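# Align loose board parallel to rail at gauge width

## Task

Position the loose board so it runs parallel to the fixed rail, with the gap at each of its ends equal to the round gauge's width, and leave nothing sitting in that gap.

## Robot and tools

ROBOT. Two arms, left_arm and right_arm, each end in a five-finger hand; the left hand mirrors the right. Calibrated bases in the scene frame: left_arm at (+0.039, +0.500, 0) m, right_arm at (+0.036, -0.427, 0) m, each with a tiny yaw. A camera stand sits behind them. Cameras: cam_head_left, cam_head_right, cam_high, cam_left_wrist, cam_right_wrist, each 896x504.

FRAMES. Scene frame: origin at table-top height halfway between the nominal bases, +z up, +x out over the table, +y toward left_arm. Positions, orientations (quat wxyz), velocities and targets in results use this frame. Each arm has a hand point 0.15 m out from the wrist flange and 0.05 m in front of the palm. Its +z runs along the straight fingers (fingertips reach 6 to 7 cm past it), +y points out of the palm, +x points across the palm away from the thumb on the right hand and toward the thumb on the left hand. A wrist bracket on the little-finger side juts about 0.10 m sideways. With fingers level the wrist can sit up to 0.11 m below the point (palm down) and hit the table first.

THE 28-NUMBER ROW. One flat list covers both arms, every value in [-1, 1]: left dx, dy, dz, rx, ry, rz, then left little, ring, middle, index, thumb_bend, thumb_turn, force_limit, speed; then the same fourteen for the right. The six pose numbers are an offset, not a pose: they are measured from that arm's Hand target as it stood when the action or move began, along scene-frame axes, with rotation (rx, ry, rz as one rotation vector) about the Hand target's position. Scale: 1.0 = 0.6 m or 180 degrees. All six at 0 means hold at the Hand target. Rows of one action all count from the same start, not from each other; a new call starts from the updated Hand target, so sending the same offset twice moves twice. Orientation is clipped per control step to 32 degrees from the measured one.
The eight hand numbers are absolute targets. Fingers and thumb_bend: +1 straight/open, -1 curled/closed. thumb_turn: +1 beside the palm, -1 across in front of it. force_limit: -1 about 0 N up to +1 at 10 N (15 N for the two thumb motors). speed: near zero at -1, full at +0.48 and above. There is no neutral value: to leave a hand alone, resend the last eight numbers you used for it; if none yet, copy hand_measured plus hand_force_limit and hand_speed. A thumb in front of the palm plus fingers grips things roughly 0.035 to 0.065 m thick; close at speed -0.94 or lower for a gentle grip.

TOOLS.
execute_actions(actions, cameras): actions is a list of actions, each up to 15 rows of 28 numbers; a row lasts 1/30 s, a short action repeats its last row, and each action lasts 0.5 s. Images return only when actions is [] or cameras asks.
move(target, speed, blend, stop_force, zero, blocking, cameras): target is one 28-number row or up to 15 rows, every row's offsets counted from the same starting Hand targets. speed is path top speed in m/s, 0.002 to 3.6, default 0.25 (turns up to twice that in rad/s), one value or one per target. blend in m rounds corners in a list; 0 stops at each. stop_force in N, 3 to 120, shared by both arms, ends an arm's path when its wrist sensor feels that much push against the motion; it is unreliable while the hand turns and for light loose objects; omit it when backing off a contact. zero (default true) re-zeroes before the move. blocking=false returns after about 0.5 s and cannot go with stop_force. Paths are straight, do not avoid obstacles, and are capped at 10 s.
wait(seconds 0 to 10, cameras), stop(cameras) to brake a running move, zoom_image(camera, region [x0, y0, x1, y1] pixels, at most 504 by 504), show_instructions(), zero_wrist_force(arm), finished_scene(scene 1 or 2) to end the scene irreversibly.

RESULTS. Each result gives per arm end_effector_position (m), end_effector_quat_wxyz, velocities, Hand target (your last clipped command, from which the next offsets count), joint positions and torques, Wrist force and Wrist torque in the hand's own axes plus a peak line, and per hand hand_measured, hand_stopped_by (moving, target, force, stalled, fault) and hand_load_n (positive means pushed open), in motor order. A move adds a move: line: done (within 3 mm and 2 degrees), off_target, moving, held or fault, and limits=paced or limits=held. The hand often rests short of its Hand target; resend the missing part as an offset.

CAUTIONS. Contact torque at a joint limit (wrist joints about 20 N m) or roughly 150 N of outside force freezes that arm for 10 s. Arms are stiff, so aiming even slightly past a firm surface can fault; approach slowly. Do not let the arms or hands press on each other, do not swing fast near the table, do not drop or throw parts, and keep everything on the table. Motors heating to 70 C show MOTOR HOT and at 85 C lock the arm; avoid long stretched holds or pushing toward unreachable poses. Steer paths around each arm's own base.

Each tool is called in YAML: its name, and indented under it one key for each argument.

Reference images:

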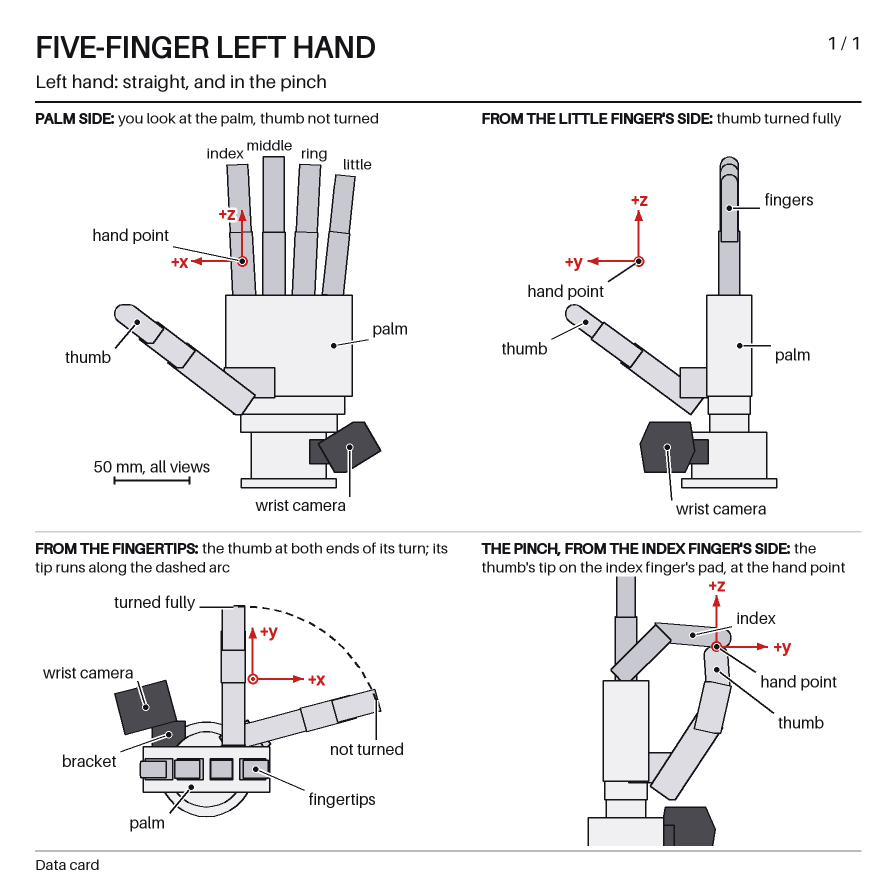

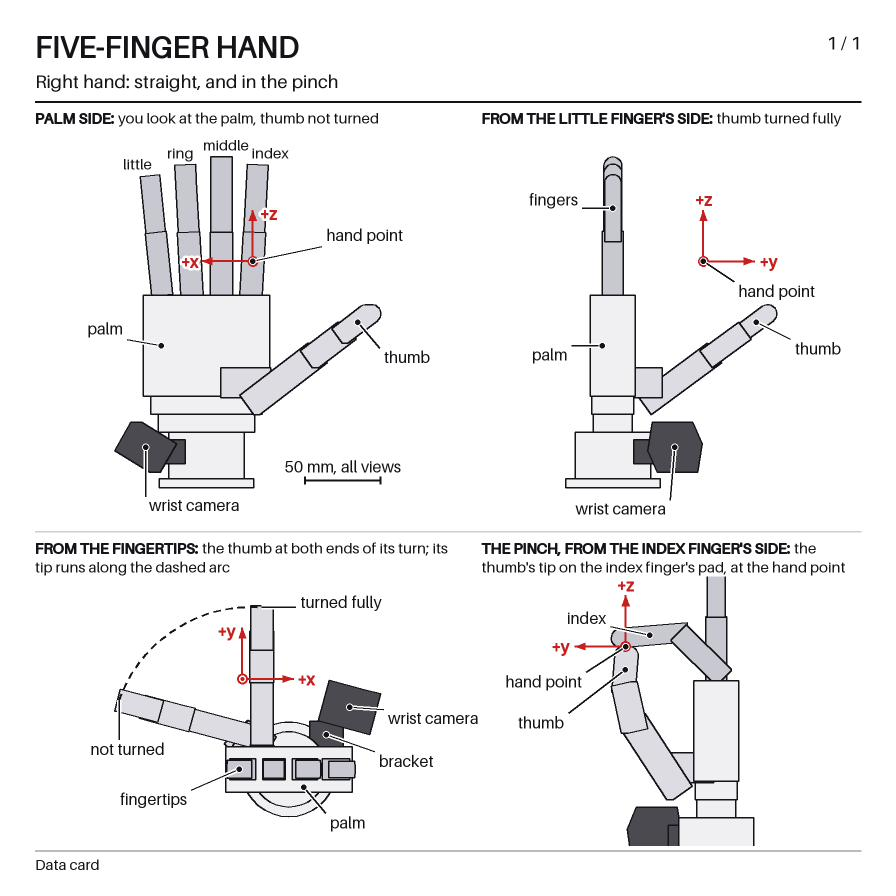

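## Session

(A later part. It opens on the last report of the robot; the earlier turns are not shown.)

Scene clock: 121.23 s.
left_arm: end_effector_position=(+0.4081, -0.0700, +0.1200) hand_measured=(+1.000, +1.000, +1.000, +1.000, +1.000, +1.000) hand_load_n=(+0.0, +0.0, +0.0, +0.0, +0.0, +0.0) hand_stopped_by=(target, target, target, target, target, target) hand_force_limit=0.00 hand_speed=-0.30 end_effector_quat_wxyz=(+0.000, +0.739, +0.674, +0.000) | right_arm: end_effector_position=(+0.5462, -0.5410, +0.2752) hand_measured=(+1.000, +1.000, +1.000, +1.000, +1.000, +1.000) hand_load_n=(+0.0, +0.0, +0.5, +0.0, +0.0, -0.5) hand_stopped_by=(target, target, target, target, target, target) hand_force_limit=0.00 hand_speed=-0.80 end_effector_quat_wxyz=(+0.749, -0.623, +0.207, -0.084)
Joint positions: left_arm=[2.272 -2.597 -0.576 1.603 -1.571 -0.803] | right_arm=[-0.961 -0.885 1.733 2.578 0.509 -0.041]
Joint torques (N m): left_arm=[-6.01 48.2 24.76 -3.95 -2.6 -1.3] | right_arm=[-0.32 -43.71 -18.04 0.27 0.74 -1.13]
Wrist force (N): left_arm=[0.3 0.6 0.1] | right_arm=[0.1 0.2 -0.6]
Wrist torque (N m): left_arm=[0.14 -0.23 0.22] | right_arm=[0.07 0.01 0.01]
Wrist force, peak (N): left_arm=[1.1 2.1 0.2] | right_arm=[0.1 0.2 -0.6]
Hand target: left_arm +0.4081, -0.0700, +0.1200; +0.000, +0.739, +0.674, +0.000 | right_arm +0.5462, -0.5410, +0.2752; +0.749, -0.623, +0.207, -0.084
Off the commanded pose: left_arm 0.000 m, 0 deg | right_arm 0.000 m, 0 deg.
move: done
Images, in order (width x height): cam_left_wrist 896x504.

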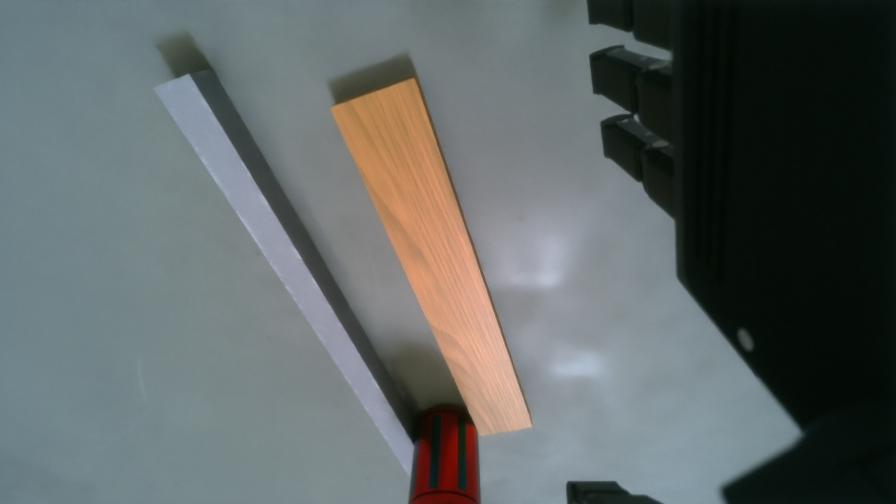

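move:
  target:
    - [0.081,0.0598,0,0,0,0.0074, 1,1,1,1,1,1,0,-0.3, 0,0,0,0,0,0,1,1,1,1,1,1,0,-0.8]
    - [0.081,0.0598,-0.0792,0,0,0.0074, 1,1,1,1,1,1,0,-0.3, 0,0,0,0,0,0,1,1,1,1,1,1,0,-0.8]
    - [0.1261,0.0567,-0.0792,0,0,0.0074, 1,1,1,1,1,1,0,-0.3, 0,0,0,0,0,0,1,1,1,1,1,1,0,-0.8]
  speed: [0.15,0.1,0.02]
  cameras: ["cam_left_wrist"]

Scene clock: 127.20 s.
left_arm: end_effector_position=(+0.4838, -0.0360, +0.0723) hand_measured=(+1.000, +1.000, +1.000, +1.000, +1.000, +1.000) hand_load_n=(+0.0, +0.0, +0.0, +0.0, +0.0, +0.0) hand_stopped_by=(target, target, target, target, target, target) hand_force_limit=0.00 hand_speed=-0.30 end_effector_quat_wxyz=(+0.000, +0.731, +0.682, +0.000) | right_arm: end_effector_position=(+0.5462, -0.5410, +0.2752) hand_measured=(+1.000, +1.000, +1.000, +1.000, +1.000, +1.000) hand_load_n=(+0.0, +0.0, -0.5, +0.0, +0.0, -0.5) hand_stopped_by=(target, target, target, target, target, target) hand_force_limit=0.00 hand_speed=-0.80 end_effector_quat_wxyz=(+0.749, -0.623, +0.207, -0.084)
Joint positions: left_arm=[2.391 -2.658 -0.579 1.666 -1.571 -0.708] | right_arm=[-0.961 -0.885 1.733 2.578 0.509 -0.041]
Joint torques (N m): left_arm=[-5.55 71.99 10.64 -0.56 1.93 -1.36] | right_arm=[-0.9 -43.04 -17.54 0.06 0.45 -1.15]
Wrist force (N): left_arm=[0.5 0.6 0.6] | right_arm=[0.0 0.1 -0.3]
Wrist torque (N m): left_arm=[0.12 -0.23 0.10] | right_arm=[0.03 0.00 0.00]
Wrist force, peak (N): left_arm=[1.4 2.0 0.4] | right_arm=[-0.2 0.2 -0.6]
Hand target: left_arm +0.4837, -0.0360, +0.0725; +0.000, +0.731, +0.682, +0.000 | right_arm +0.5462, -0.5410, +0.2752; +0.749, -0.623, +0.207, -0.084
Off the commanded pose: left_arm 0.000 m, 0 deg | right_arm 0.000 m, 0 deg.
move: done
Images, in order (width x height): cam_left_wrist 896x504.

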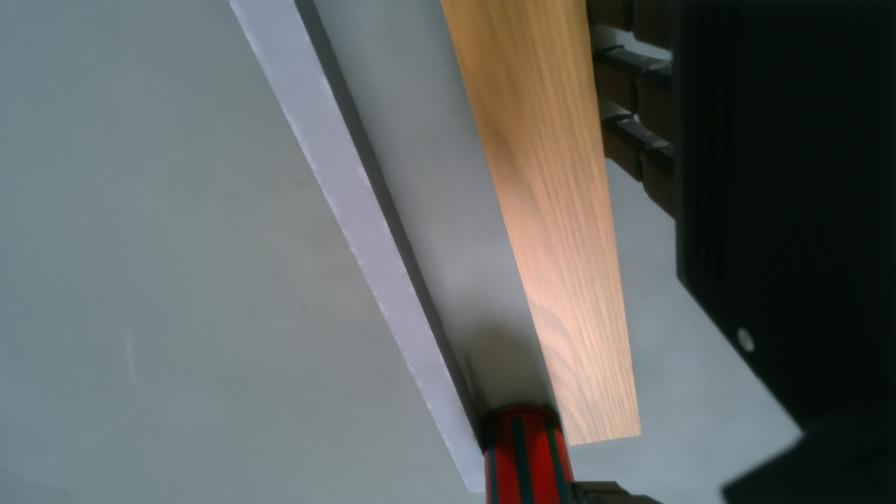

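move:
  target:
    - [-0.0166,0.0011,0,0,0,0, 1,1,1,1,1,1,0,-0.3, 0,0,0,0,0,0,1,1,1,1,1,1,0,-0.8]
    - [0.005,0.3133,0,0,0,0, 1,1,1,1,1,1,0,-0.3, 0,0,0,0,0,0,1,1,1,1,1,1,0,-0.8]
    - [0.0217,0.3133,0,0,0,0, 1,1,1,1,1,1,0,-0.3, 0,0,0,0,0,0,1,1,1,1,1,1,0,-0.8]
  speed: [0.05,0.12,0.015]
  cameras: ["cam_left_wrist"]

Scene clock: 131.57 s.
left_arm: end_effector_position=(+0.4968, +0.1520, +0.0724) hand_measured=(+1.000, +1.000, +1.000, +1.000, +1.000, +1.000) hand_load_n=(+0.0, +0.0, +0.5, +0.5, +0.0, +0.0) hand_stopped_by=(target, target, target, target, target, target) hand_force_limit=0.00 hand_speed=-0.30 end_effector_quat_wxyz=(+0.000, +0.731, +0.682, +0.000) | right_arm: end_effector_position=(+0.5462, -0.5410, +0.2752) hand_measured=(+1.000, +1.000, +1.000, +1.000, +1.000, +1.000) hand_load_n=(+0.0, +0.0, +0.0, +0.0, +0.0, +0.0) hand_stopped_by=(target, target, target, target, target, target) hand_force_limit=0.00 hand_speed=-0.80 end_effector_quat_wxyz=(+0.749, -0.623, +0.207, -0.084)
Joint positions: left_arm=[2.656 -2.267 -1.312 2.008 -1.571 -0.443] | right_arm=[-0.961 -0.885 1.733 2.578 0.509 -0.041]
Joint torques (N m): left_arm=[-4.11 56.05 10.17 0.19 -0.22 -0.19] | right_arm=[-0.85 -43.4 -17.31 0.21 0.41 -1.25]
Wrist force (N): left_arm=[1.6 -4.1 -2.0] | right_arm=[0.2 0.3 -0.3]
Wrist torque (N m): left_arm=[0.41 -0.16 0.20] | right_arm=[0.07 -0.02 0.02]
Wrist force, peak (N): left_arm=[1.6 -4.5 -2.0] | right_arm=[-0.2 0.2 -0.5]
Hand target: left_arm +0.4967, +0.1520, +0.0725; +0.000, +0.731, +0.682, +0.000 | right_arm +0.5462, -0.5410, +0.2752; +0.749, -0.623, +0.207, -0.084
Off the commanded pose: left_arm 0.000 m, 0 deg | right_arm 0.000 m, 0 deg.
move: done
Images, in order (width x height): cam_left_wrist 896x504.

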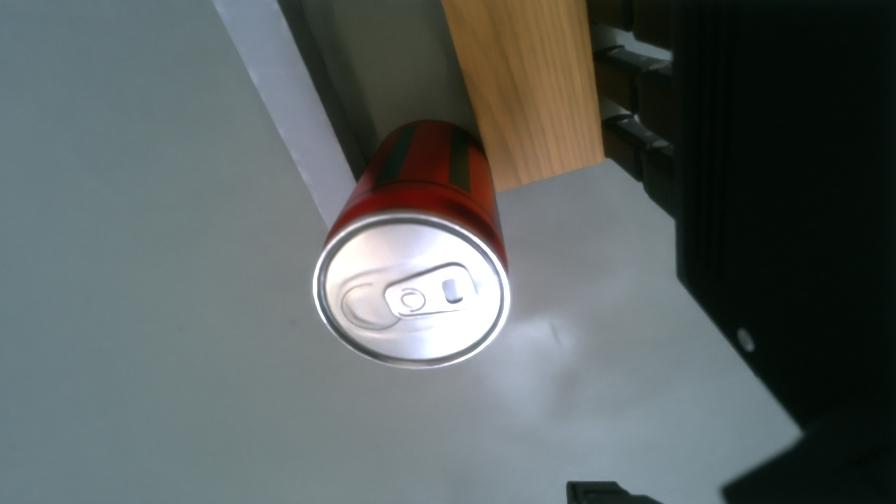

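move:
  target:
    - [-0.0333,0.0023,0,0,0,0, 1,1,1,1,1,1,0,-0.3, 0,0,0,0,0,0,1,1,1,1,1,1,0,-0.8]
    - [-0.0333,0.0023,0.0458,0,0,0, 1,1,1,1,1,1,0,-0.3, 0,0,0,0,0,0,1,1,1,1,1,1,0,-0.8]
    - [-0.1278,-0.12,0.0458,0,0,0, 1,1,1,1,1,1,0,-0.3, 0,0,0,0,0,0,1,1,1,1,1,1,0,-0.8]
  speed: [0.05,0.1,0.15]
  cameras: ["cam_left_wrist"]

zoom_image:
  camera: "cam_left_wrist"
  region: [160, 110, 260, 170]

zoom_image:
  camera: "cam_left_wrist"
  region: [300, 110, 400, 170]

zoom_image:
  camera: "cam_left_wrist"
  region: [400, 110, 500, 170]

move:
  target: [-0.0171,-0.2495,0,0,0,0, 1,1,1,1,1,1,0,-0.3, 0,0,0,0,0,0,1,1,1,1,1,1,0,-0.8]
  speed: 0.15
  cameras: ["cam_left_wrist"]

zoom_image:
  camera: "cam_left_wrist"
  region: [160, 110, 260, 170]

zoom_image:
  camera: "cam_left_wrist"
  region: [300, 110, 400, 170]

zoom_image:
  camera: "cam_left_wrist"
  region: [400, 110, 500, 170]

Scene clock: 135.60 s.
left_arm: end_effector_position=(+0.4201, +0.0800, +0.0999) hand_measured=(+1.000, +1.000, +1.000, +1.000, +1.000, +1.000) hand_load_n=(+0.0, +0.0, +0.0, +0.0, +0.0, +0.0) hand_stopped_by=(target, target, target, target, target, target) hand_force_limit=0.00 hand_speed=-0.30 end_effector_quat_wxyz=(+0.000, +0.731, +0.682, +0.000) | right_arm: end_effector_position=(+0.5462, -0.5410, +0.2752) hand_measured=(+1.000, +1.000, +1.000, +1.000, +1.000, +1.000) hand_load_n=(+0.0, +0.0, +0.0, +0.0, +0.0, -0.5) hand_stopped_by=(target, target, target, target, target, target) hand_force_limit=0.00 hand_speed=-0.80 end_effector_quat_wxyz=(+0.749, -0.623, +0.207, -0.084)
Joint positions: left_arm=[2.462 -2.249 -1.266 1.945 -1.571 -0.637] | right_arm=[-0.961 -0.885 1.733 2.578 0.509 -0.041]
Joint torques (N m): left_arm=[-4.65 59.4 12.55 -0.73 -2.4 -1.25] | right_arm=[0.5 -43.71 -18.17 0.1 0.39 -1.15]
Wrist force (N): left_arm=[0.2 0.2 0.4] | right_arm=[-0.1 0.1 -0.3]
Wrist torque (N m): left_arm=[0.09 -0.21 0.20] | right_arm=[0.03 0.02 -0.01]
Wrist force, peak (N): left_arm=[1.2 -3.6 -2.0] | right_arm=[-0.1 0.3 -0.5]
Hand target: left_arm +0.4201, +0.0800, +0.0999; +0.000, +0.731, +0.682, +0.000 | right_arm +0.5462, -0.5410, +0.2752; +0.749, -0.623, +0.207, -0.084
Off the commanded pose: left_arm 0.000 m, 0 deg | right_arm 0.000 m, 0 deg.
move: done
Images, in order (width x height): cam_left_wrist 896x504.

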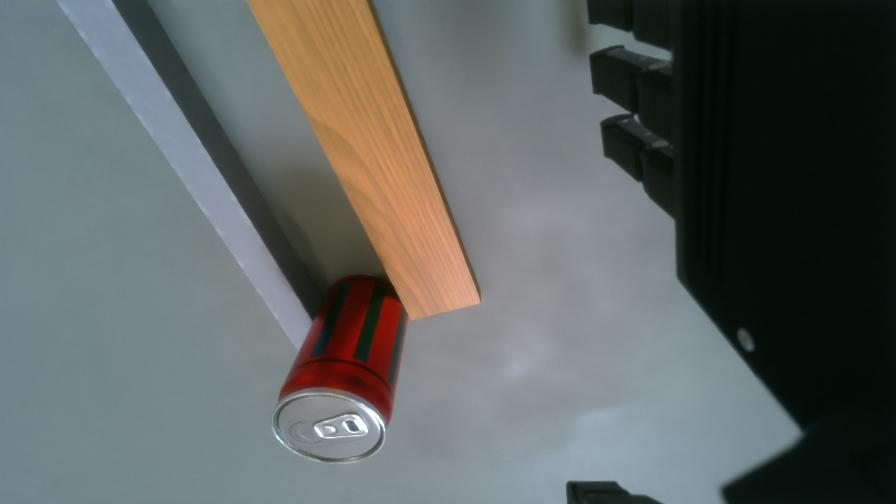

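Scaled by 5.040 from the camera's 896x504 image, which has a finer 1280x720 frame.

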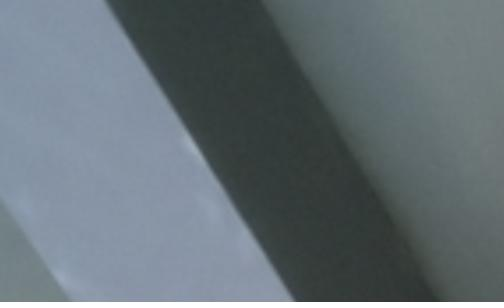

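Scaled by 5.040 from the camera's 896x504 image, which has a finer 1280x720 frame.

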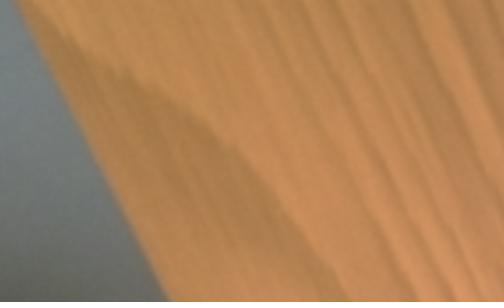

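Scaled by 5.040 from the camera's 896x504 image, which has a finer 1280x720 frame.

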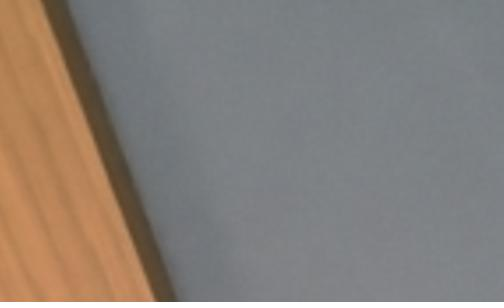

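Scene clock: 137.10 s.
left_arm: end_effector_position=(+0.4099, -0.0697, +0.1000) hand_measured=(+1.000, +1.000, +1.000, +1.000, +1.000, +1.000) hand_load_n=(+0.0, +0.0, +0.0, +0.0, +0.0, +0.0) hand_stopped_by=(target, target, target, target, target, target) hand_force_limit=0.00 hand_speed=-0.30 end_effector_quat_wxyz=(+0.000, +0.731, +0.682, +0.000) | right_arm: end_effector_position=(+0.5462, -0.5410, +0.2752) hand_measured=(+1.000, +1.000, +1.000, +1.000, +1.000, +1.000) hand_load_n=(+0.0, +0.0, +0.0, +0.0, +0.0, -0.5) hand_stopped_by=(target, target, target, target, target, target) hand_force_limit=0.00 hand_speed=-0.80 end_effector_quat_wxyz=(+0.749, -0.623, +0.207, -0.084)
Joint positions: left_arm=[2.274 -2.61 -0.602 1.642 -1.571 -0.825] | right_arm=[-0.961 -0.885 1.733 2.578 0.509 -0.041]
Joint torques (N m): left_arm=[-4.49 51.1 25.88 -3.1 -2.42 0.29] | right_arm=[-0.57 -44.3 -18.03 0.16 0.47 -1.23]
Wrist force (N): left_arm=[0.6 0.5 0.1] | right_arm=[0.2 0.1 -0.2]
Wrist torque (N m): left_arm=[0.13 -0.26 0.23] | right_arm=[0.04 -0.02 0.01]
Wrist force, peak (N): left_arm=[1.8 0.5 0.2] | right_arm=[-0.4 -0.1 -0.4]
Hand target: left_arm +0.4098, -0.0697, +0.0999; +0.000, +0.731, +0.682, +0.000 | right_arm +0.5462, -0.5410, +0.2752; +0.749, -0.623, +0.207, -0.084
Off the commanded pose: left_arm 0.000 m, 0 deg | right_arm 0.000 m, 0 deg.
move: done
Images, in order (width x height): cam_left_wrist 896x504.

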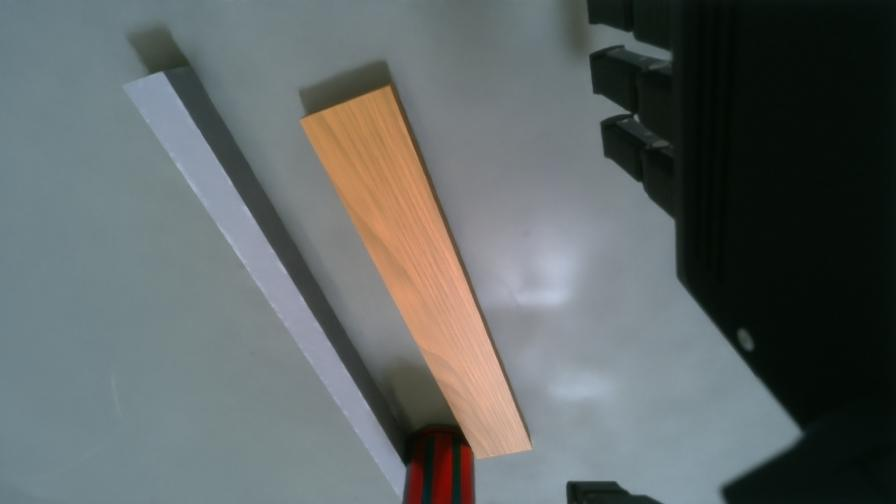

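Scaled by 5.040 from the camera's 896x504 image, which has a finer 1280x720 frame.

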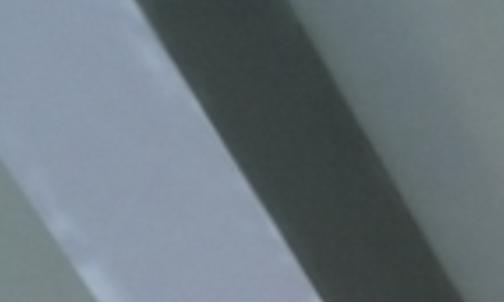

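Scaled by 5.040 from the camera's 896x504 image, which has a finer 1280x720 frame.

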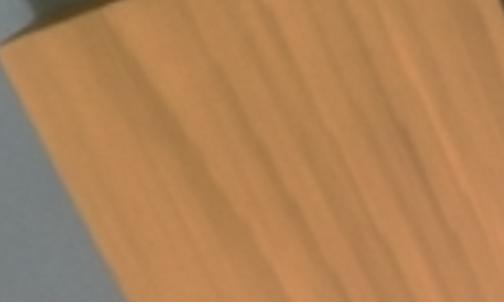

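Scaled by 5.040 from the camera's 896x504 image, which has a finer 1280x720 frame.

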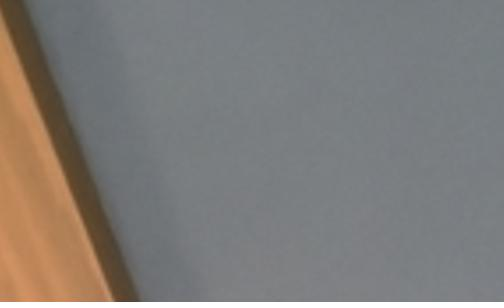

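move:
  target:
    - [0.08,0.02,0.0335,0,0,-0.015, 1,1,1,1,1,1,0,-0.3, 0,0,0,0,0,0,1,1,1,1,1,1,0,-0.8]
    - [0.2568,0.1052,0.0335,0,0,-0.0315, 1,1,1,1,1,1,0,-0.3, 0,0,0,0,0,0,1,1,1,1,1,1,0,-0.8]
    - [0.2568,0.1052,-0.0415,0,0,-0.0315, 1,1,1,1,1,1,0,-0.3, 0,0,0,0,0,0,1,1,1,1,1,1,0,-0.8]
  speed: [0.15,0.15,0.06]
  blend: [0.02,0,0]
  cameras: ["cam_left_wrist"]

move:
  target: [-0.055,0.0093,0,0,0,0, 1,1,1,1,1,1,0,-0.3, 0,0,0,0,0,0,1,1,1,1,1,1,0,-0.8]
  speed: 0.03
  cameras: ["cam_left_wrist"]

Scene clock: 149.37 s.
left_arm: end_effector_position=(+0.5639, -0.0066, +0.0751) hand_measured=(+1.000, +1.000, +1.000, +1.000, +1.000, +1.000) hand_load_n=(+0.0, +0.0, +0.0, +0.0, -0.5, +0.0) hand_stopped_by=(target, target, target, target, target, target) hand_force_limit=0.00 hand_speed=-0.30 end_effector_quat_wxyz=(+0.000, +0.764, +0.645, +0.000) | right_arm: end_effector_position=(+0.5462, -0.5410, +0.2752) hand_measured=(+1.000, +1.000, +1.000, +1.000, +1.000, +1.000) hand_load_n=(+0.0, +0.0, +0.0, +0.0, +0.0, -0.5) hand_stopped_by=(target, target, target, target, target, target) hand_force_limit=0.00 hand_speed=-0.80 end_effector_quat_wxyz=(+0.749, -0.623, +0.207, -0.084)
Joint positions: left_arm=[2.506 -2.758 -0.373 1.561 -1.571 -0.494] | right_arm=[-0.961 -0.885 1.733 2.578 0.509 -0.041]
Joint torques (N m): left_arm=[6.82 70.04 27.09 -3.88 2.3 1.11] | right_arm=[1 -42.65 -18.5 0.13 0.53 -1.14]
Wrist force (N): left_arm=[0.0 0.7 0.4] | right_arm=[-0.2 0.2 -0.4]
Wrist torque (N m): left_arm=[0.13 -0.18 0.06] | right_arm=[0.05 0.04 0.00]
Wrist force, peak (N): left_arm=[1.8 2.0 0.5] | right_arm=[-0.2 0.5 -0.2]
Hand target: left_arm +0.5639, -0.0066, +0.0750; +0.000, +0.764, +0.645, +0.000 | right_arm +0.5462, -0.5410, +0.2752; +0.749, -0.623, +0.207, -0.084
Off the commanded pose: left_arm 0.000 m, 0 deg | right_arm 0.000 m, 0 deg.
move: done
Images, in order (width x height): cam_left_wrist 896x504.

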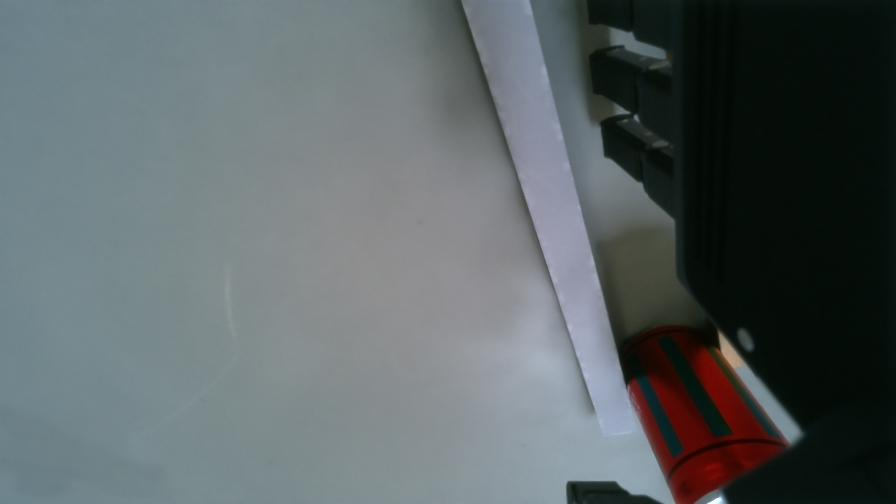

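Scene clock: 150.87 s.
left_arm: end_effector_position=(+0.5309, -0.0011, +0.0751) hand_measured=(+1.000, +1.000, +1.000, +1.000, +1.000, +1.000) hand_load_n=(+0.0, +0.0, +0.0, +0.0, +0.0, +0.0) hand_stopped_by=(target, target, target, target, target, target) hand_force_limit=0.00 hand_speed=-0.30 end_effector_quat_wxyz=(+0.000, +0.764, +0.645, +0.000) | right_arm: end_effector_position=(+0.5462, -0.5410, +0.2752) hand_measured=(+1.000, +1.000, +1.000, +1.000, +1.000, +1.000) hand_load_n=(+0.0, +0.0, +0.0, +0.0, +0.0, -0.5) hand_stopped_by=(target, target, target, target, target, target) hand_force_limit=0.00 hand_speed=-0.80 end_effector_quat_wxyz=(+0.749, -0.623, +0.207, -0.084)
Joint positions: left_arm=[2.482 -2.63 -0.626 1.686 -1.571 -0.518] | right_arm=[-0.961 -0.885 1.733 2.578 0.509 -0.041]
Joint torques (N m): left_arm=[8.1 49.48 20.35 -3.6 -1.43 1.28] | right_arm=[-1.25 -44.87 -17.44 0.3 0.64 -1.29]
Wrist force (N): left_arm=[0.4 0.8 0.2] | right_arm=[-0.1 0.0 -0.2]
Wrist torque (N m): left_arm=[0.16 -0.24 0.20] | right_arm=[0.02 0.01 -0.01]
Wrist force, peak (N): left_arm=[0.2 1.5 0.4] | right_arm=[0.2 0.1 -0.5]
Hand target: left_arm +0.5309, -0.0010, +0.0750; +0.000, +0.764, +0.645, +0.000 | right_arm +0.5462, -0.5410, +0.2752; +0.749, -0.623, +0.207, -0.084
Off the commanded pose: left_arm 0.000 m, 0 deg | right_arm 0.000 m, 0 deg.
move: done
Images, in order (width x height): cam_left_wrist 896x504.

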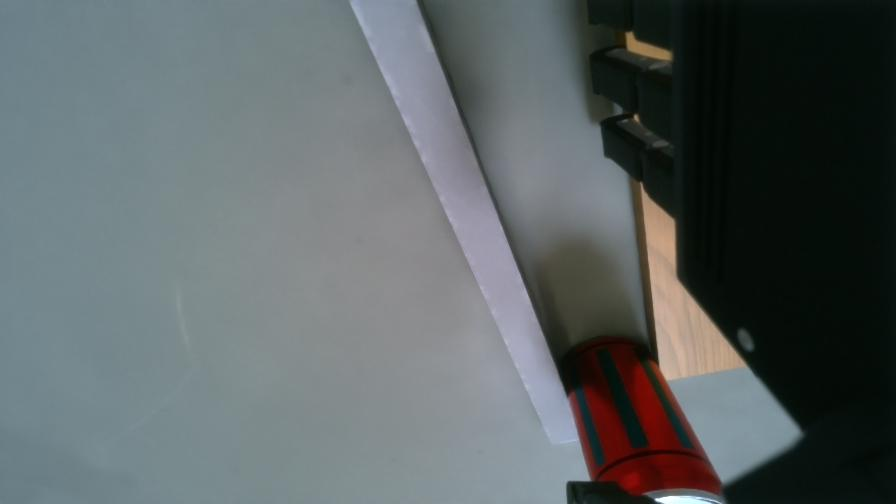

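move:
  target:
    - [0.0082,-0.0014,0,0,0,0, 1,1,1,1,1,1,0,-0.3, 0,0,0,0,0,0,1,1,1,1,1,1,0,-0.8]
    - [0.0082,-0.0014,0.075,0,0,0, 1,1,1,1,1,1,0,-0.3, 0,0,0,0,0,0,1,1,1,1,1,1,0,-0.8]
    - [-0.1372,-0.0583,0.075,0,0,0.0213, 1,1,1,1,1,1,0,-0.3, 0,0,0,0,0,0,1,1,1,1,1,1,0,-0.8]
    - [-0.1372,-0.0583,-0.0042,0,0,0.0213, 1,1,1,1,1,1,0,-0.3, 0,0,0,0,0,0,1,1,1,1,1,1,0,-0.8]
    - [-0.1037,-0.0583,-0.0042,0,0,0.0213, 1,1,1,1,1,1,0,-0.3, 0,0,0,0,0,0,1,1,1,1,1,1,0,-0.8]
  speed: [0.05,0.15,0.15,0.1,0.03]
  cameras: ["cam_left_wrist","cam_head_left"]

zoom_image:
  camera: "cam_head_left"
  region: [330, 370, 500, 465]

Scene clock: 156.47 s.
left_arm: end_effector_position=(+0.4687, -0.0360, +0.0724) hand_measured=(+1.000, +1.000, +1.000, +1.000, +1.000, +1.000) hand_load_n=(+0.0, +0.0, +0.0, +0.0, +0.0, +0.0) hand_stopped_by=(target, target, target, target, target, target) hand_force_limit=0.00 hand_speed=-0.30 end_effector_quat_wxyz=(+0.000, +0.742, +0.670, +0.000) | right_arm: end_effector_position=(+0.5462, -0.5410, +0.2752) hand_measured=(+1.000, +1.000, +1.000, +1.000, +1.000, +1.000) hand_load_n=(+0.0, +0.0, +0.0, +0.0, +0.0, -0.5) hand_stopped_by=(target, target, target, target, target, target) hand_force_limit=0.00 hand_speed=-0.80 end_effector_quat_wxyz=(+0.749, -0.623, +0.207, -0.084)
Joint positions: left_arm=[2.376 -2.615 -0.663 1.707 -1.571 -0.691] | right_arm=[-0.961 -0.885 1.733 2.578 0.509 -0.041]
Joint torques (N m): left_arm=[-4.09 72.74 8.57 -0.44 1.23 -1.39] | right_arm=[-1.04 -45.08 -18.25 0.31 0.59 -1.13]
Wrist force (N): left_arm=[0.1 0.6 0.5] | right_arm=[0.0 0.1 -0.4]
Wrist torque (N m): left_arm=[0.12 -0.19 0.09] | right_arm=[0.03 0.01 0.00]
Wrist force, peak (N): left_arm=[1.6 2.3 0.3] | right_arm=[-0.1 0.0 -0.5]
Hand target: left_arm +0.4687, -0.0360, +0.0725; +0.000, +0.742, +0.670, +0.000 | right_arm +0.5462, -0.5410, +0.2752; +0.749, -0.623, +0.207, -0.084
Off the commanded pose: left_arm 0.000 m, 0 deg | right_arm 0.000 m, 0 deg.
move: done
Images, in order (width x height): cam_head_left 896x504, cam_left_wrist 896x504.

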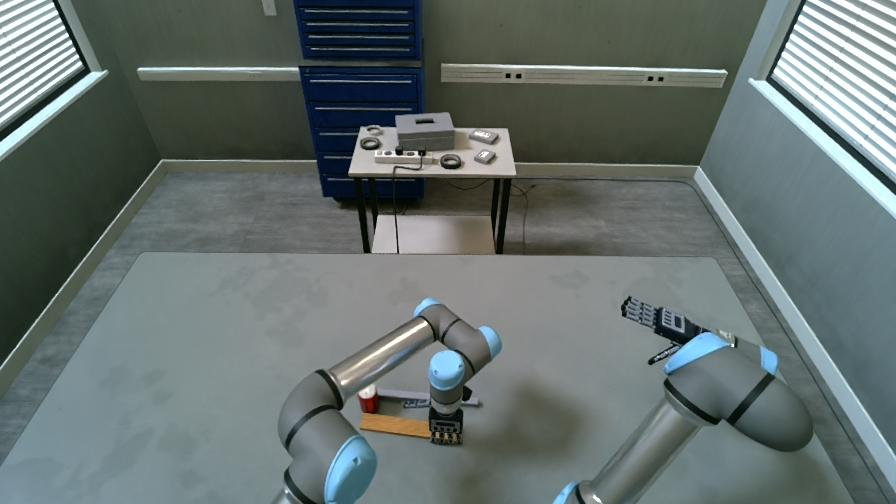

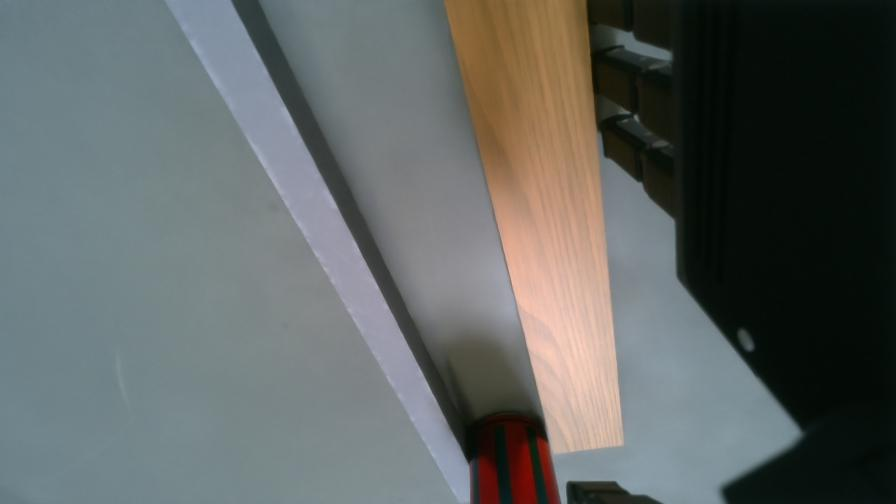

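Scaled by 2.965 from the camera's 896x504 image, which has a finer 1280x720 frame.

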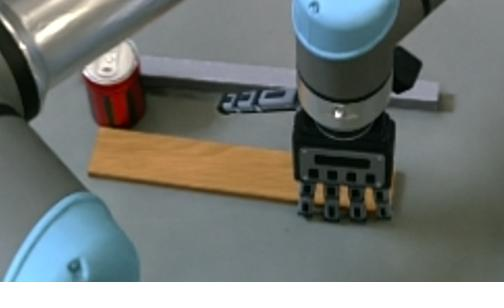

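move:
  target: [0.0148,-0.0015,0,0,0,0, 1,1,1,1,1,1,0,-0.3, 0,0,0,0,0,0,1,1,1,1,1,1,0,-0.8]
  speed: 0.02
  cameras: ["cam_left_wrist"]

zoom_image:
  camera: "cam_left_wrist"
  region: [200, 0, 400, 112]

zoom_image:
  camera: "cam_left_wrist"
  region: [420, 0, 620, 112]

Scene clock: 159.47 s.
left_arm: end_effector_position=(+0.4776, -0.0369, +0.0724) hand_measured=(+1.000, +1.000, +1.000, +1.000, +1.000, +1.000) hand_load_n=(+0.0, +0.0, +0.0, +0.0, +0.0, +0.0) hand_stopped_by=(target, target, target, target, target, target) hand_force_limit=0.00 hand_speed=-0.30 end_effector_quat_wxyz=(+0.000, +0.742, +0.670, +0.000) | right_arm: end_effector_position=(+0.5462, -0.5410, +0.2752) hand_measured=(+1.000, +1.000, +1.000, +1.000, +1.000, +1.000) hand_load_n=(+0.0, +0.0, +0.0, -0.5, +0.0, +0.0) hand_stopped_by=(target, target, target, target, target, target) hand_force_limit=0.00 hand_speed=-0.80 end_effector_quat_wxyz=(+0.749, -0.623, +0.207, -0.084)
Joint positions: left_arm=[2.385 -2.638 -0.619 1.686 -1.571 -0.682] | right_arm=[-0.961 -0.885 1.733 2.578 0.509 -0.041]
Joint torques (N m): left_arm=[-5.09 71.38 10.25 -0.91 2.28 -1.21] | right_arm=[-0.29 -43.17 -18.12 0.29 0.62 -1.21]
Wrist force (N): left_arm=[0.2 0.8 0.2] | right_arm=[0.0 0.0 -0.3]
Wrist torque (N m): left_arm=[0.16 -0.21 0.09] | right_arm=[0.03 0.00 0.00]
Wrist force, peak (N): left_arm=[0.4 0.7 0.8] | right_arm=[0.1 0.2 -0.5]
Hand target: left_arm +0.4775, -0.0369, +0.0725; +0.000, +0.742, +0.670, +0.000 | right_arm +0.5462, -0.5410, +0.2752; +0.749, -0.623, +0.207, -0.084
Off the commanded pose: left_arm 0.000 m, 0 deg | right_arm 0.000 m, 0 deg.
move: done
Images, in order (width x height): cam_left_wrist 896x504.

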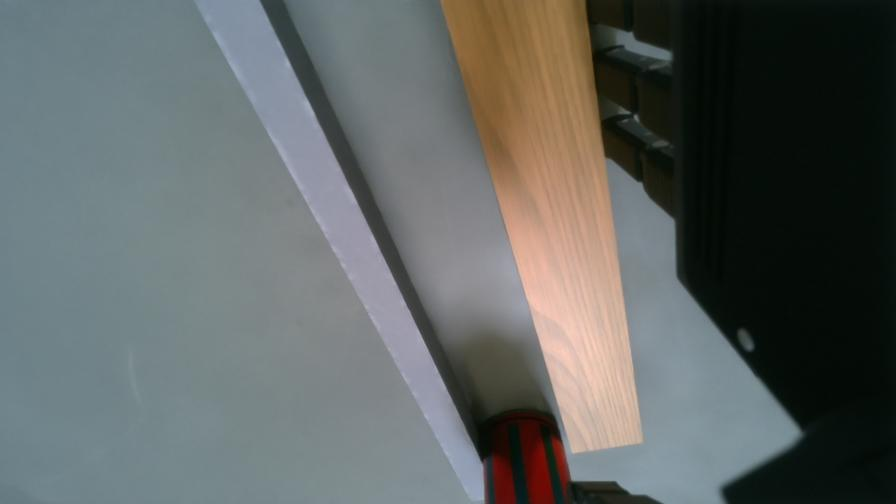

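Scaled by 2.520 from the camera's 896x504 image, which has a finer 1280x720 frame.

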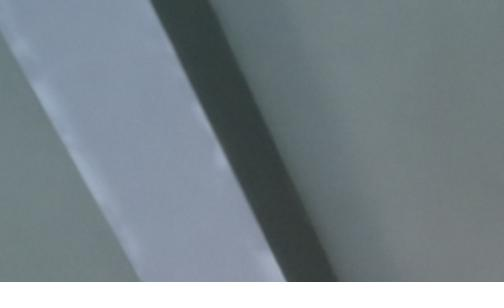

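Scaled by 2.520 from the camera's 896x504 image, which has a finer 1280x720 frame.

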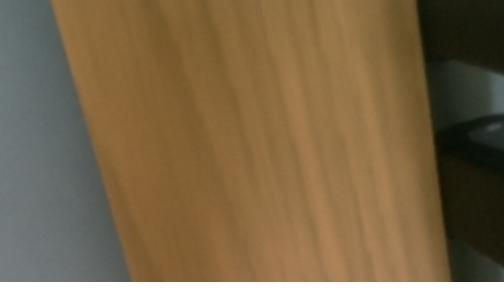

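move:
  target:
    - [-0.0166,0.0017,0,0,0,0, 1,1,1,1,1,1,0,-0.3, 0,0,0,0,0,0,1,1,1,1,1,1,0,-0.8]
    - [0.0152,0.3148,0,0,0,0, 1,1,1,1,1,1,0,-0.3, 0,0,0,0,0,0,1,1,1,1,1,1,0,-0.8]
  speed: [0.05,0.15]

move:
  target: [0.022,0,0,0,0,0, 1,1,1,1,1,1,0,-0.3, 0,0,0,0,0,0,1,1,1,1,1,1,0,-0.8]
  speed: 0.01
  stop_force: 3
  cameras: ["cam_left_wrist"]

zoom_image:
  camera: "cam_left_wrist"
  region: [200, 0, 400, 112]

zoom_image:
  camera: "cam_left_wrist"
  region: [420, 0, 620, 112]

Scene clock: 163.17 s.
left_arm: end_effector_position=(+0.4867, +0.1519, +0.0725) hand_measured=(+1.000, +1.000, +1.000, +1.000, +1.000, +1.000) hand_load_n=(+0.0, +0.0, +0.0, -0.5, -0.5, +0.0) hand_stopped_by=(target, target, target, target, target, target) hand_force_limit=0.00 hand_speed=-0.30 end_effector_quat_wxyz=(+0.000, +0.742, +0.670, +0.000) | right_arm: end_effector_position=(+0.5462, -0.5410, +0.2752) hand_measured=(+1.000, +1.000, +1.000, +1.000, +1.000, +1.000) hand_load_n=(+0.0, +0.0, +0.0, -0.5, +0.0, +0.0) hand_stopped_by=(target, target, target, target, target, target) hand_force_limit=0.00 hand_speed=-0.80 end_effector_quat_wxyz=(+0.749, -0.623, +0.207, -0.084)
Joint positions: left_arm=[2.649 -2.246 -1.349 2.024 -1.571 -0.418] | right_arm=[-0.961 -0.885 1.733 2.578 0.509 -0.041]
Joint torques (N m): left_arm=[6.51 45.61 8.92 -2.49 1.38 1.25] | right_arm=[0.31 -44.29 -17.07 0.24 0.62 -1.3]
Wrist force (N): left_arm=[0.4 0.8 0.5] | right_arm=[-0.2 0.1 -0.4]
Wrist torque (N m): left_arm=[0.15 -0.24 0.10] | right_arm=[0.04 0.03 -0.01]
Wrist force, peak (N): left_arm=[2.1 0.9 0.6] | right_arm=[0.2 0.2 -0.5]
Hand target: left_arm +0.4867, +0.1520, +0.0725; +0.000, +0.742, +0.670, +0.000 | right_arm +0.5462, -0.5410, +0.2752; +0.749, -0.623, +0.207, -0.084
Off the commanded pose: left_arm 0.000 m, 0 deg | right_arm 0.000 m, 0 deg.
move: done

Scene clock: 165.07 s.
left_arm: end_effector_position=(+0.4959, +0.1520, +0.0725) hand_measured=(+1.000, +1.000, +1.000, +1.000, +1.000, +1.000) hand_load_n=(+0.0, +0.0, +0.5, +0.0, +0.0, +0.0) hand_stopped_by=(target, target, target, target, target, target) hand_force_limit=0.00 hand_speed=-0.30 end_effector_quat_wxyz=(+0.000, +0.742, +0.670, +0.000) | right_arm: end_effector_position=(+0.5462, -0.5410, +0.2752) hand_measured=(+1.000, +1.000, +1.000, +1.000, +1.000, +1.000) hand_load_n=(+0.0, +0.0, +0.0, +0.0, +0.0, +0.0) hand_stopped_by=(target, target, target, target, target, target) hand_force_limit=0.00 hand_speed=-0.80 end_effector_quat_wxyz=(+0.749, -0.623, +0.207, -0.084)
Joint positions: left_arm=[2.658 -2.26 -1.323 2.013 -1.571 -0.409] | right_arm=[-0.961 -0.885 1.733 2.578 0.509 -0.041]
Joint torques (N m): left_arm=[-4.69 59.16 8.48 -1.37 -1.88 -1.07] | right_arm=[0.32 -43.07 -17.06 0.04 0.55 -1.2]
Wrist force (N): left_arm=[0.2 -0.1 0.9] | right_arm=[0.0 0.0 -0.2]
Wrist torque (N m): left_arm=[0.12 -0.23 0.09] | right_arm=[0.03 0.01 0.00]
Wrist force, peak (N): left_arm=[1.3 -3.2 -1.0] | right_arm=[-0.2 0.3 -0.3]
Hand target: left_arm +0.4959, +0.1520, +0.0725; +0.000, +0.742, +0.670, +0.000 (not the last commanded pose) | right_arm +0.5462, -0.5410, +0.2752; +0.749, -0.623, +0.207, -0.084
Off the commanded pose: left_arm 0.004 m, 0 deg | right_arm 0.000 m, 0 deg.
move: contact (left_arm)
Images, in order (width x height): cam_left_wrist 896x504.

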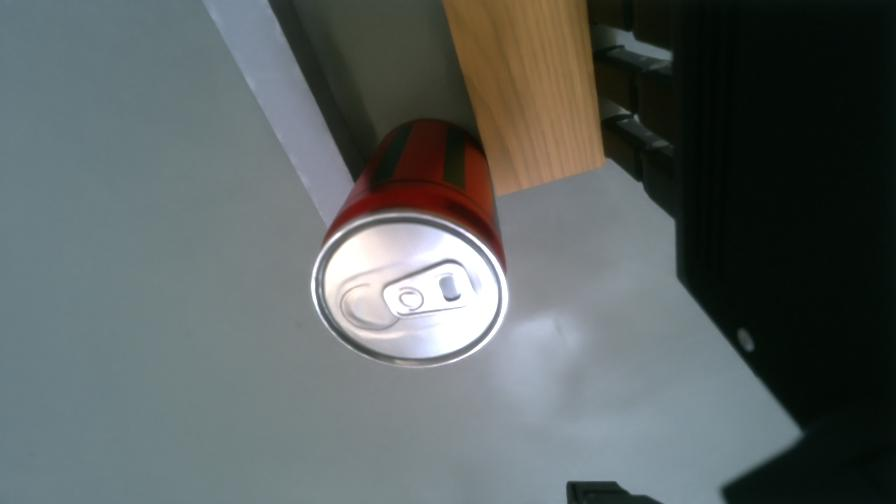

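Scaled by 2.520 from the camera's 896x504 image, which has a finer 1280x720 frame.

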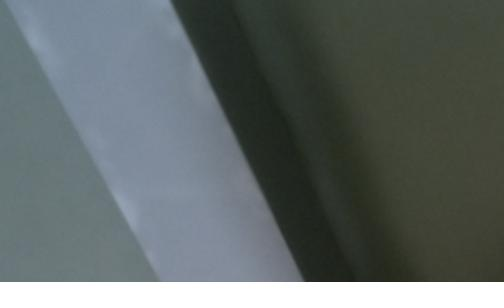

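Scaled by 2.520 from the camera's 896x504 image, which has a finer 1280x720 frame.

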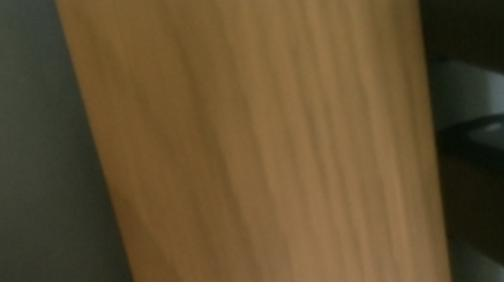

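move:
  target: [-0.0166,0.0017,0,0,0,0, 1,1,1,1,1,1,0,-0.3, 0,0,0,0,0,0,1,1,1,1,1,1,0,-0.8]
  speed: 0.05
  cameras: ["cam_left_wrist"]

zoom_image:
  camera: "cam_left_wrist"
  region: [180, 30, 280, 90]

zoom_image:
  camera: "cam_left_wrist"
  region: [380, 30, 480, 90]

zoom_image:
  camera: "cam_left_wrist"
  region: [500, 30, 600, 90]

move:
  target: [-0.0318,-0.3148,0,0,0,0, 1,1,1,1,1,1,0,-0.3, 0,0,0,0,0,0,1,1,1,1,1,1,0,-0.8]
  speed: 0.12
  cameras: ["cam_left_wrist"]

zoom_image:
  camera: "cam_left_wrist"
  region: [180, 30, 280, 90]

zoom_image:
  camera: "cam_left_wrist"
  region: [380, 30, 480, 90]

zoom_image:
  camera: "cam_left_wrist"
  region: [500, 30, 600, 90]

Scene clock: 168.97 s.
left_arm: end_effector_position=(+0.4858, +0.1529, +0.0726) hand_measured=(+1.000, +1.000, +1.000, +1.000, +1.000, +1.000) hand_load_n=(+0.0, +0.0, +0.0, +0.0, +0.0, +0.0) hand_stopped_by=(target, target, target, target, target, target) hand_force_limit=0.00 hand_speed=-0.30 end_effector_quat_wxyz=(+0.000, +0.742, +0.670, +0.000) | right_arm: end_effector_position=(+0.5462, -0.5410, +0.2752) hand_measured=(+1.000, +1.000, +1.000, +1.000, +1.000, +1.000) hand_load_n=(+0.0, +0.0, +0.0, +0.0, +0.0, +0.0) hand_stopped_by=(target, target, target, target, target, target) hand_force_limit=0.00 hand_speed=-0.80 end_effector_quat_wxyz=(+0.749, -0.623, +0.207, -0.084)
Joint positions: left_arm=[2.65 -2.242 -1.354 2.026 -1.571 -0.417] | right_arm=[-0.961 -0.885 1.733 2.578 0.509 -0.041]
Joint torques (N m): left_arm=[6.99 33.28 25.61 -3.07 -0.79 1.37] | right_arm=[-0.04 -43.31 -18.42 0.07 0.51 -1.21]
Wrist force (N): left_arm=[0.5 0.4 0.5] | right_arm=[-0.2 0.3 -0.2]
Wrist torque (N m): left_arm=[0.08 -0.25 0.12] | right_arm=[0.06 0.03 0.00]
Wrist force, peak (N): left_arm=[0.3 -0.2 1.1] | right_arm=[0.0 0.3 -0.6]
Hand target: left_arm +0.4859, +0.1530, +0.0725; +0.000, +0.742, +0.670, +0.000 | right_arm +0.5462, -0.5410, +0.2752; +0.749, -0.623, +0.207, -0.084
Off the commanded pose: left_arm 0.000 m, 0 deg | right_arm 0.000 m, 0 deg.
move: done
Images, in order (width x height): cam_left_wrist 896x504.

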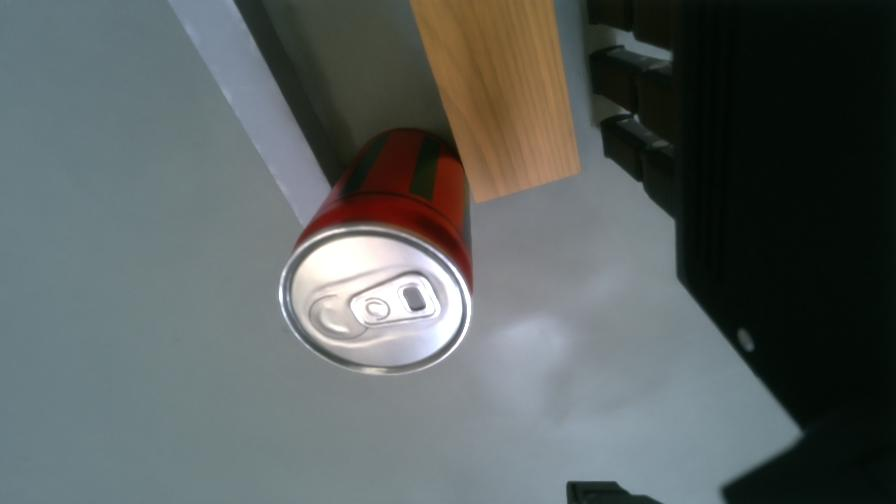

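Scaled by 5.040 from the camera's 896x504 image, which has a finer 1280x720 frame.

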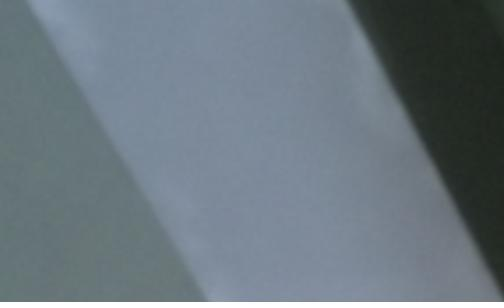

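Scaled by 5.040 from the camera's 896x504 image, which has a finer 1280x720 frame.

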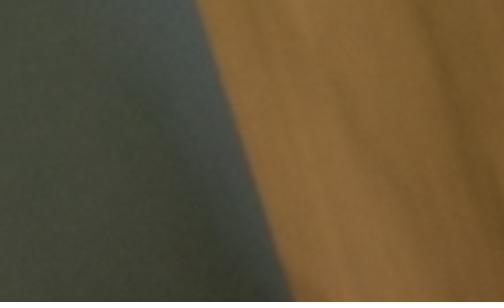

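Scaled by 5.040 from the camera's 896x504 image, which has a finer 1280x720 frame.

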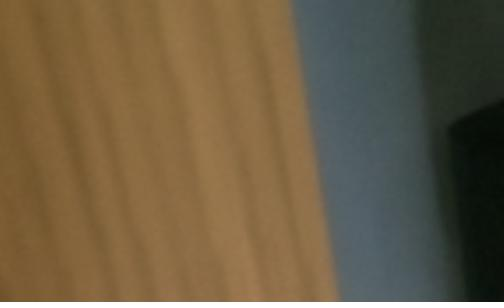

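Scene clock: 171.03 s.
left_arm: end_effector_position=(+0.4669, -0.0359, +0.0725) hand_measured=(+1.000, +1.000, +1.000, +1.000, +1.000, +1.000) hand_load_n=(+0.0, +0.0, +0.0, +0.0, -0.5, +0.0) hand_stopped_by=(target, target, target, target, target, target) hand_force_limit=0.00 hand_speed=-0.30 end_effector_quat_wxyz=(+0.000, +0.742, +0.670, +0.000) | right_arm: end_effector_position=(+0.5462, -0.5410, +0.2752) hand_measured=(+1.000, +1.000, +1.000, +1.000, +1.000, +1.000) hand_load_n=(+0.0, +0.0, +0.0, +0.0, +0.0, +0.0) hand_stopped_by=(target, target, target, target, target, target) hand_force_limit=0.00 hand_speed=-0.80 end_effector_quat_wxyz=(+0.749, -0.623, +0.207, -0.084)
Joint positions: left_arm=[2.374 -2.611 -0.671 1.711 -1.571 -0.693] | right_arm=[-0.961 -0.885 1.733 2.578 0.509 -0.041]
Joint torques (N m): left_arm=[-5.4 54.44 25.77 -2.74 -2.25 -0.29] | right_arm=[0.59 -44.12 -18.8 0.19 0.73 -1.19]
Wrist force (N): left_arm=[0.2 0.9 0.4] | right_arm=[-0.3 0.0 -0.3]
Wrist torque (N m): left_arm=[0.16 -0.22 0.20] | right_arm=[0.03 0.05 -0.02]
Wrist force, peak (N): left_arm=[1.4 0.8 0.7] | right_arm=[0.0 0.2 -0.5]
Hand target: left_arm +0.4668, -0.0359, +0.0725; +0.000, +0.742, +0.670, +0.000 | right_arm +0.5462, -0.5410, +0.2752; +0.749, -0.623, +0.207, -0.084
Off the commanded pose: left_arm 0.000 m, 0 deg | right_arm 0.000 m, 0 deg.
move: done
Images, in order (width x height): cam_left_wrist 896x504.

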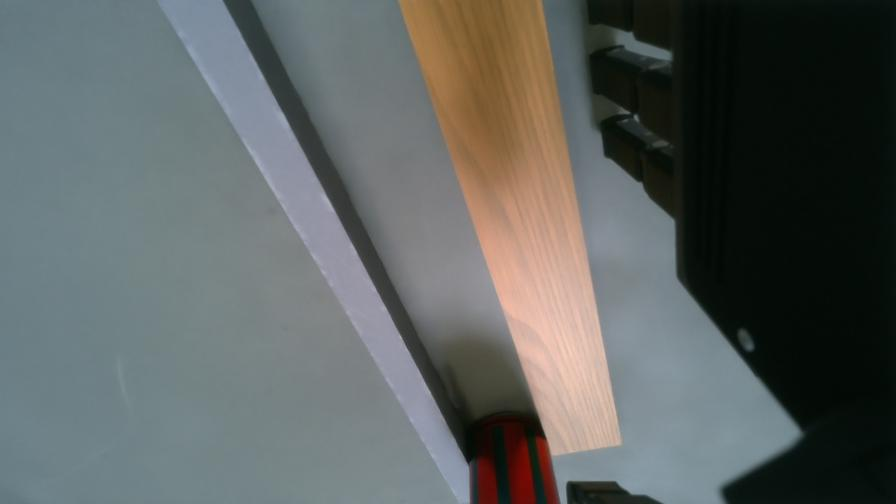

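Scaled by 5.040 from the camera's 896x504 image, which has a finer 1280x720 frame.

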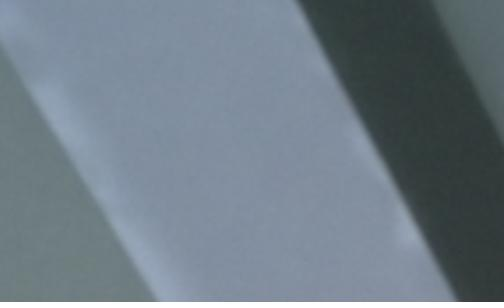

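Scaled by 5.040 from the camera's 896x504 image, which has a finer 1280x720 frame.

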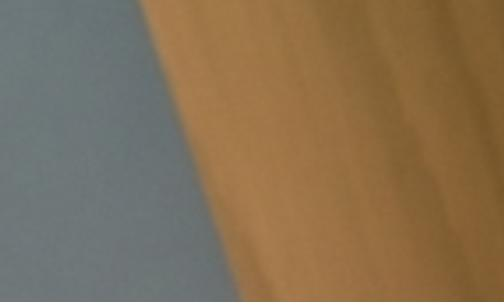

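Scaled by 5.040 from the camera's 896x504 image, which has a finer 1280x720 frame.

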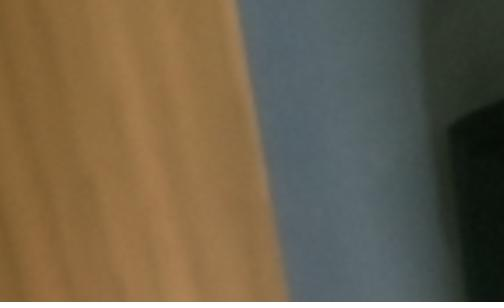

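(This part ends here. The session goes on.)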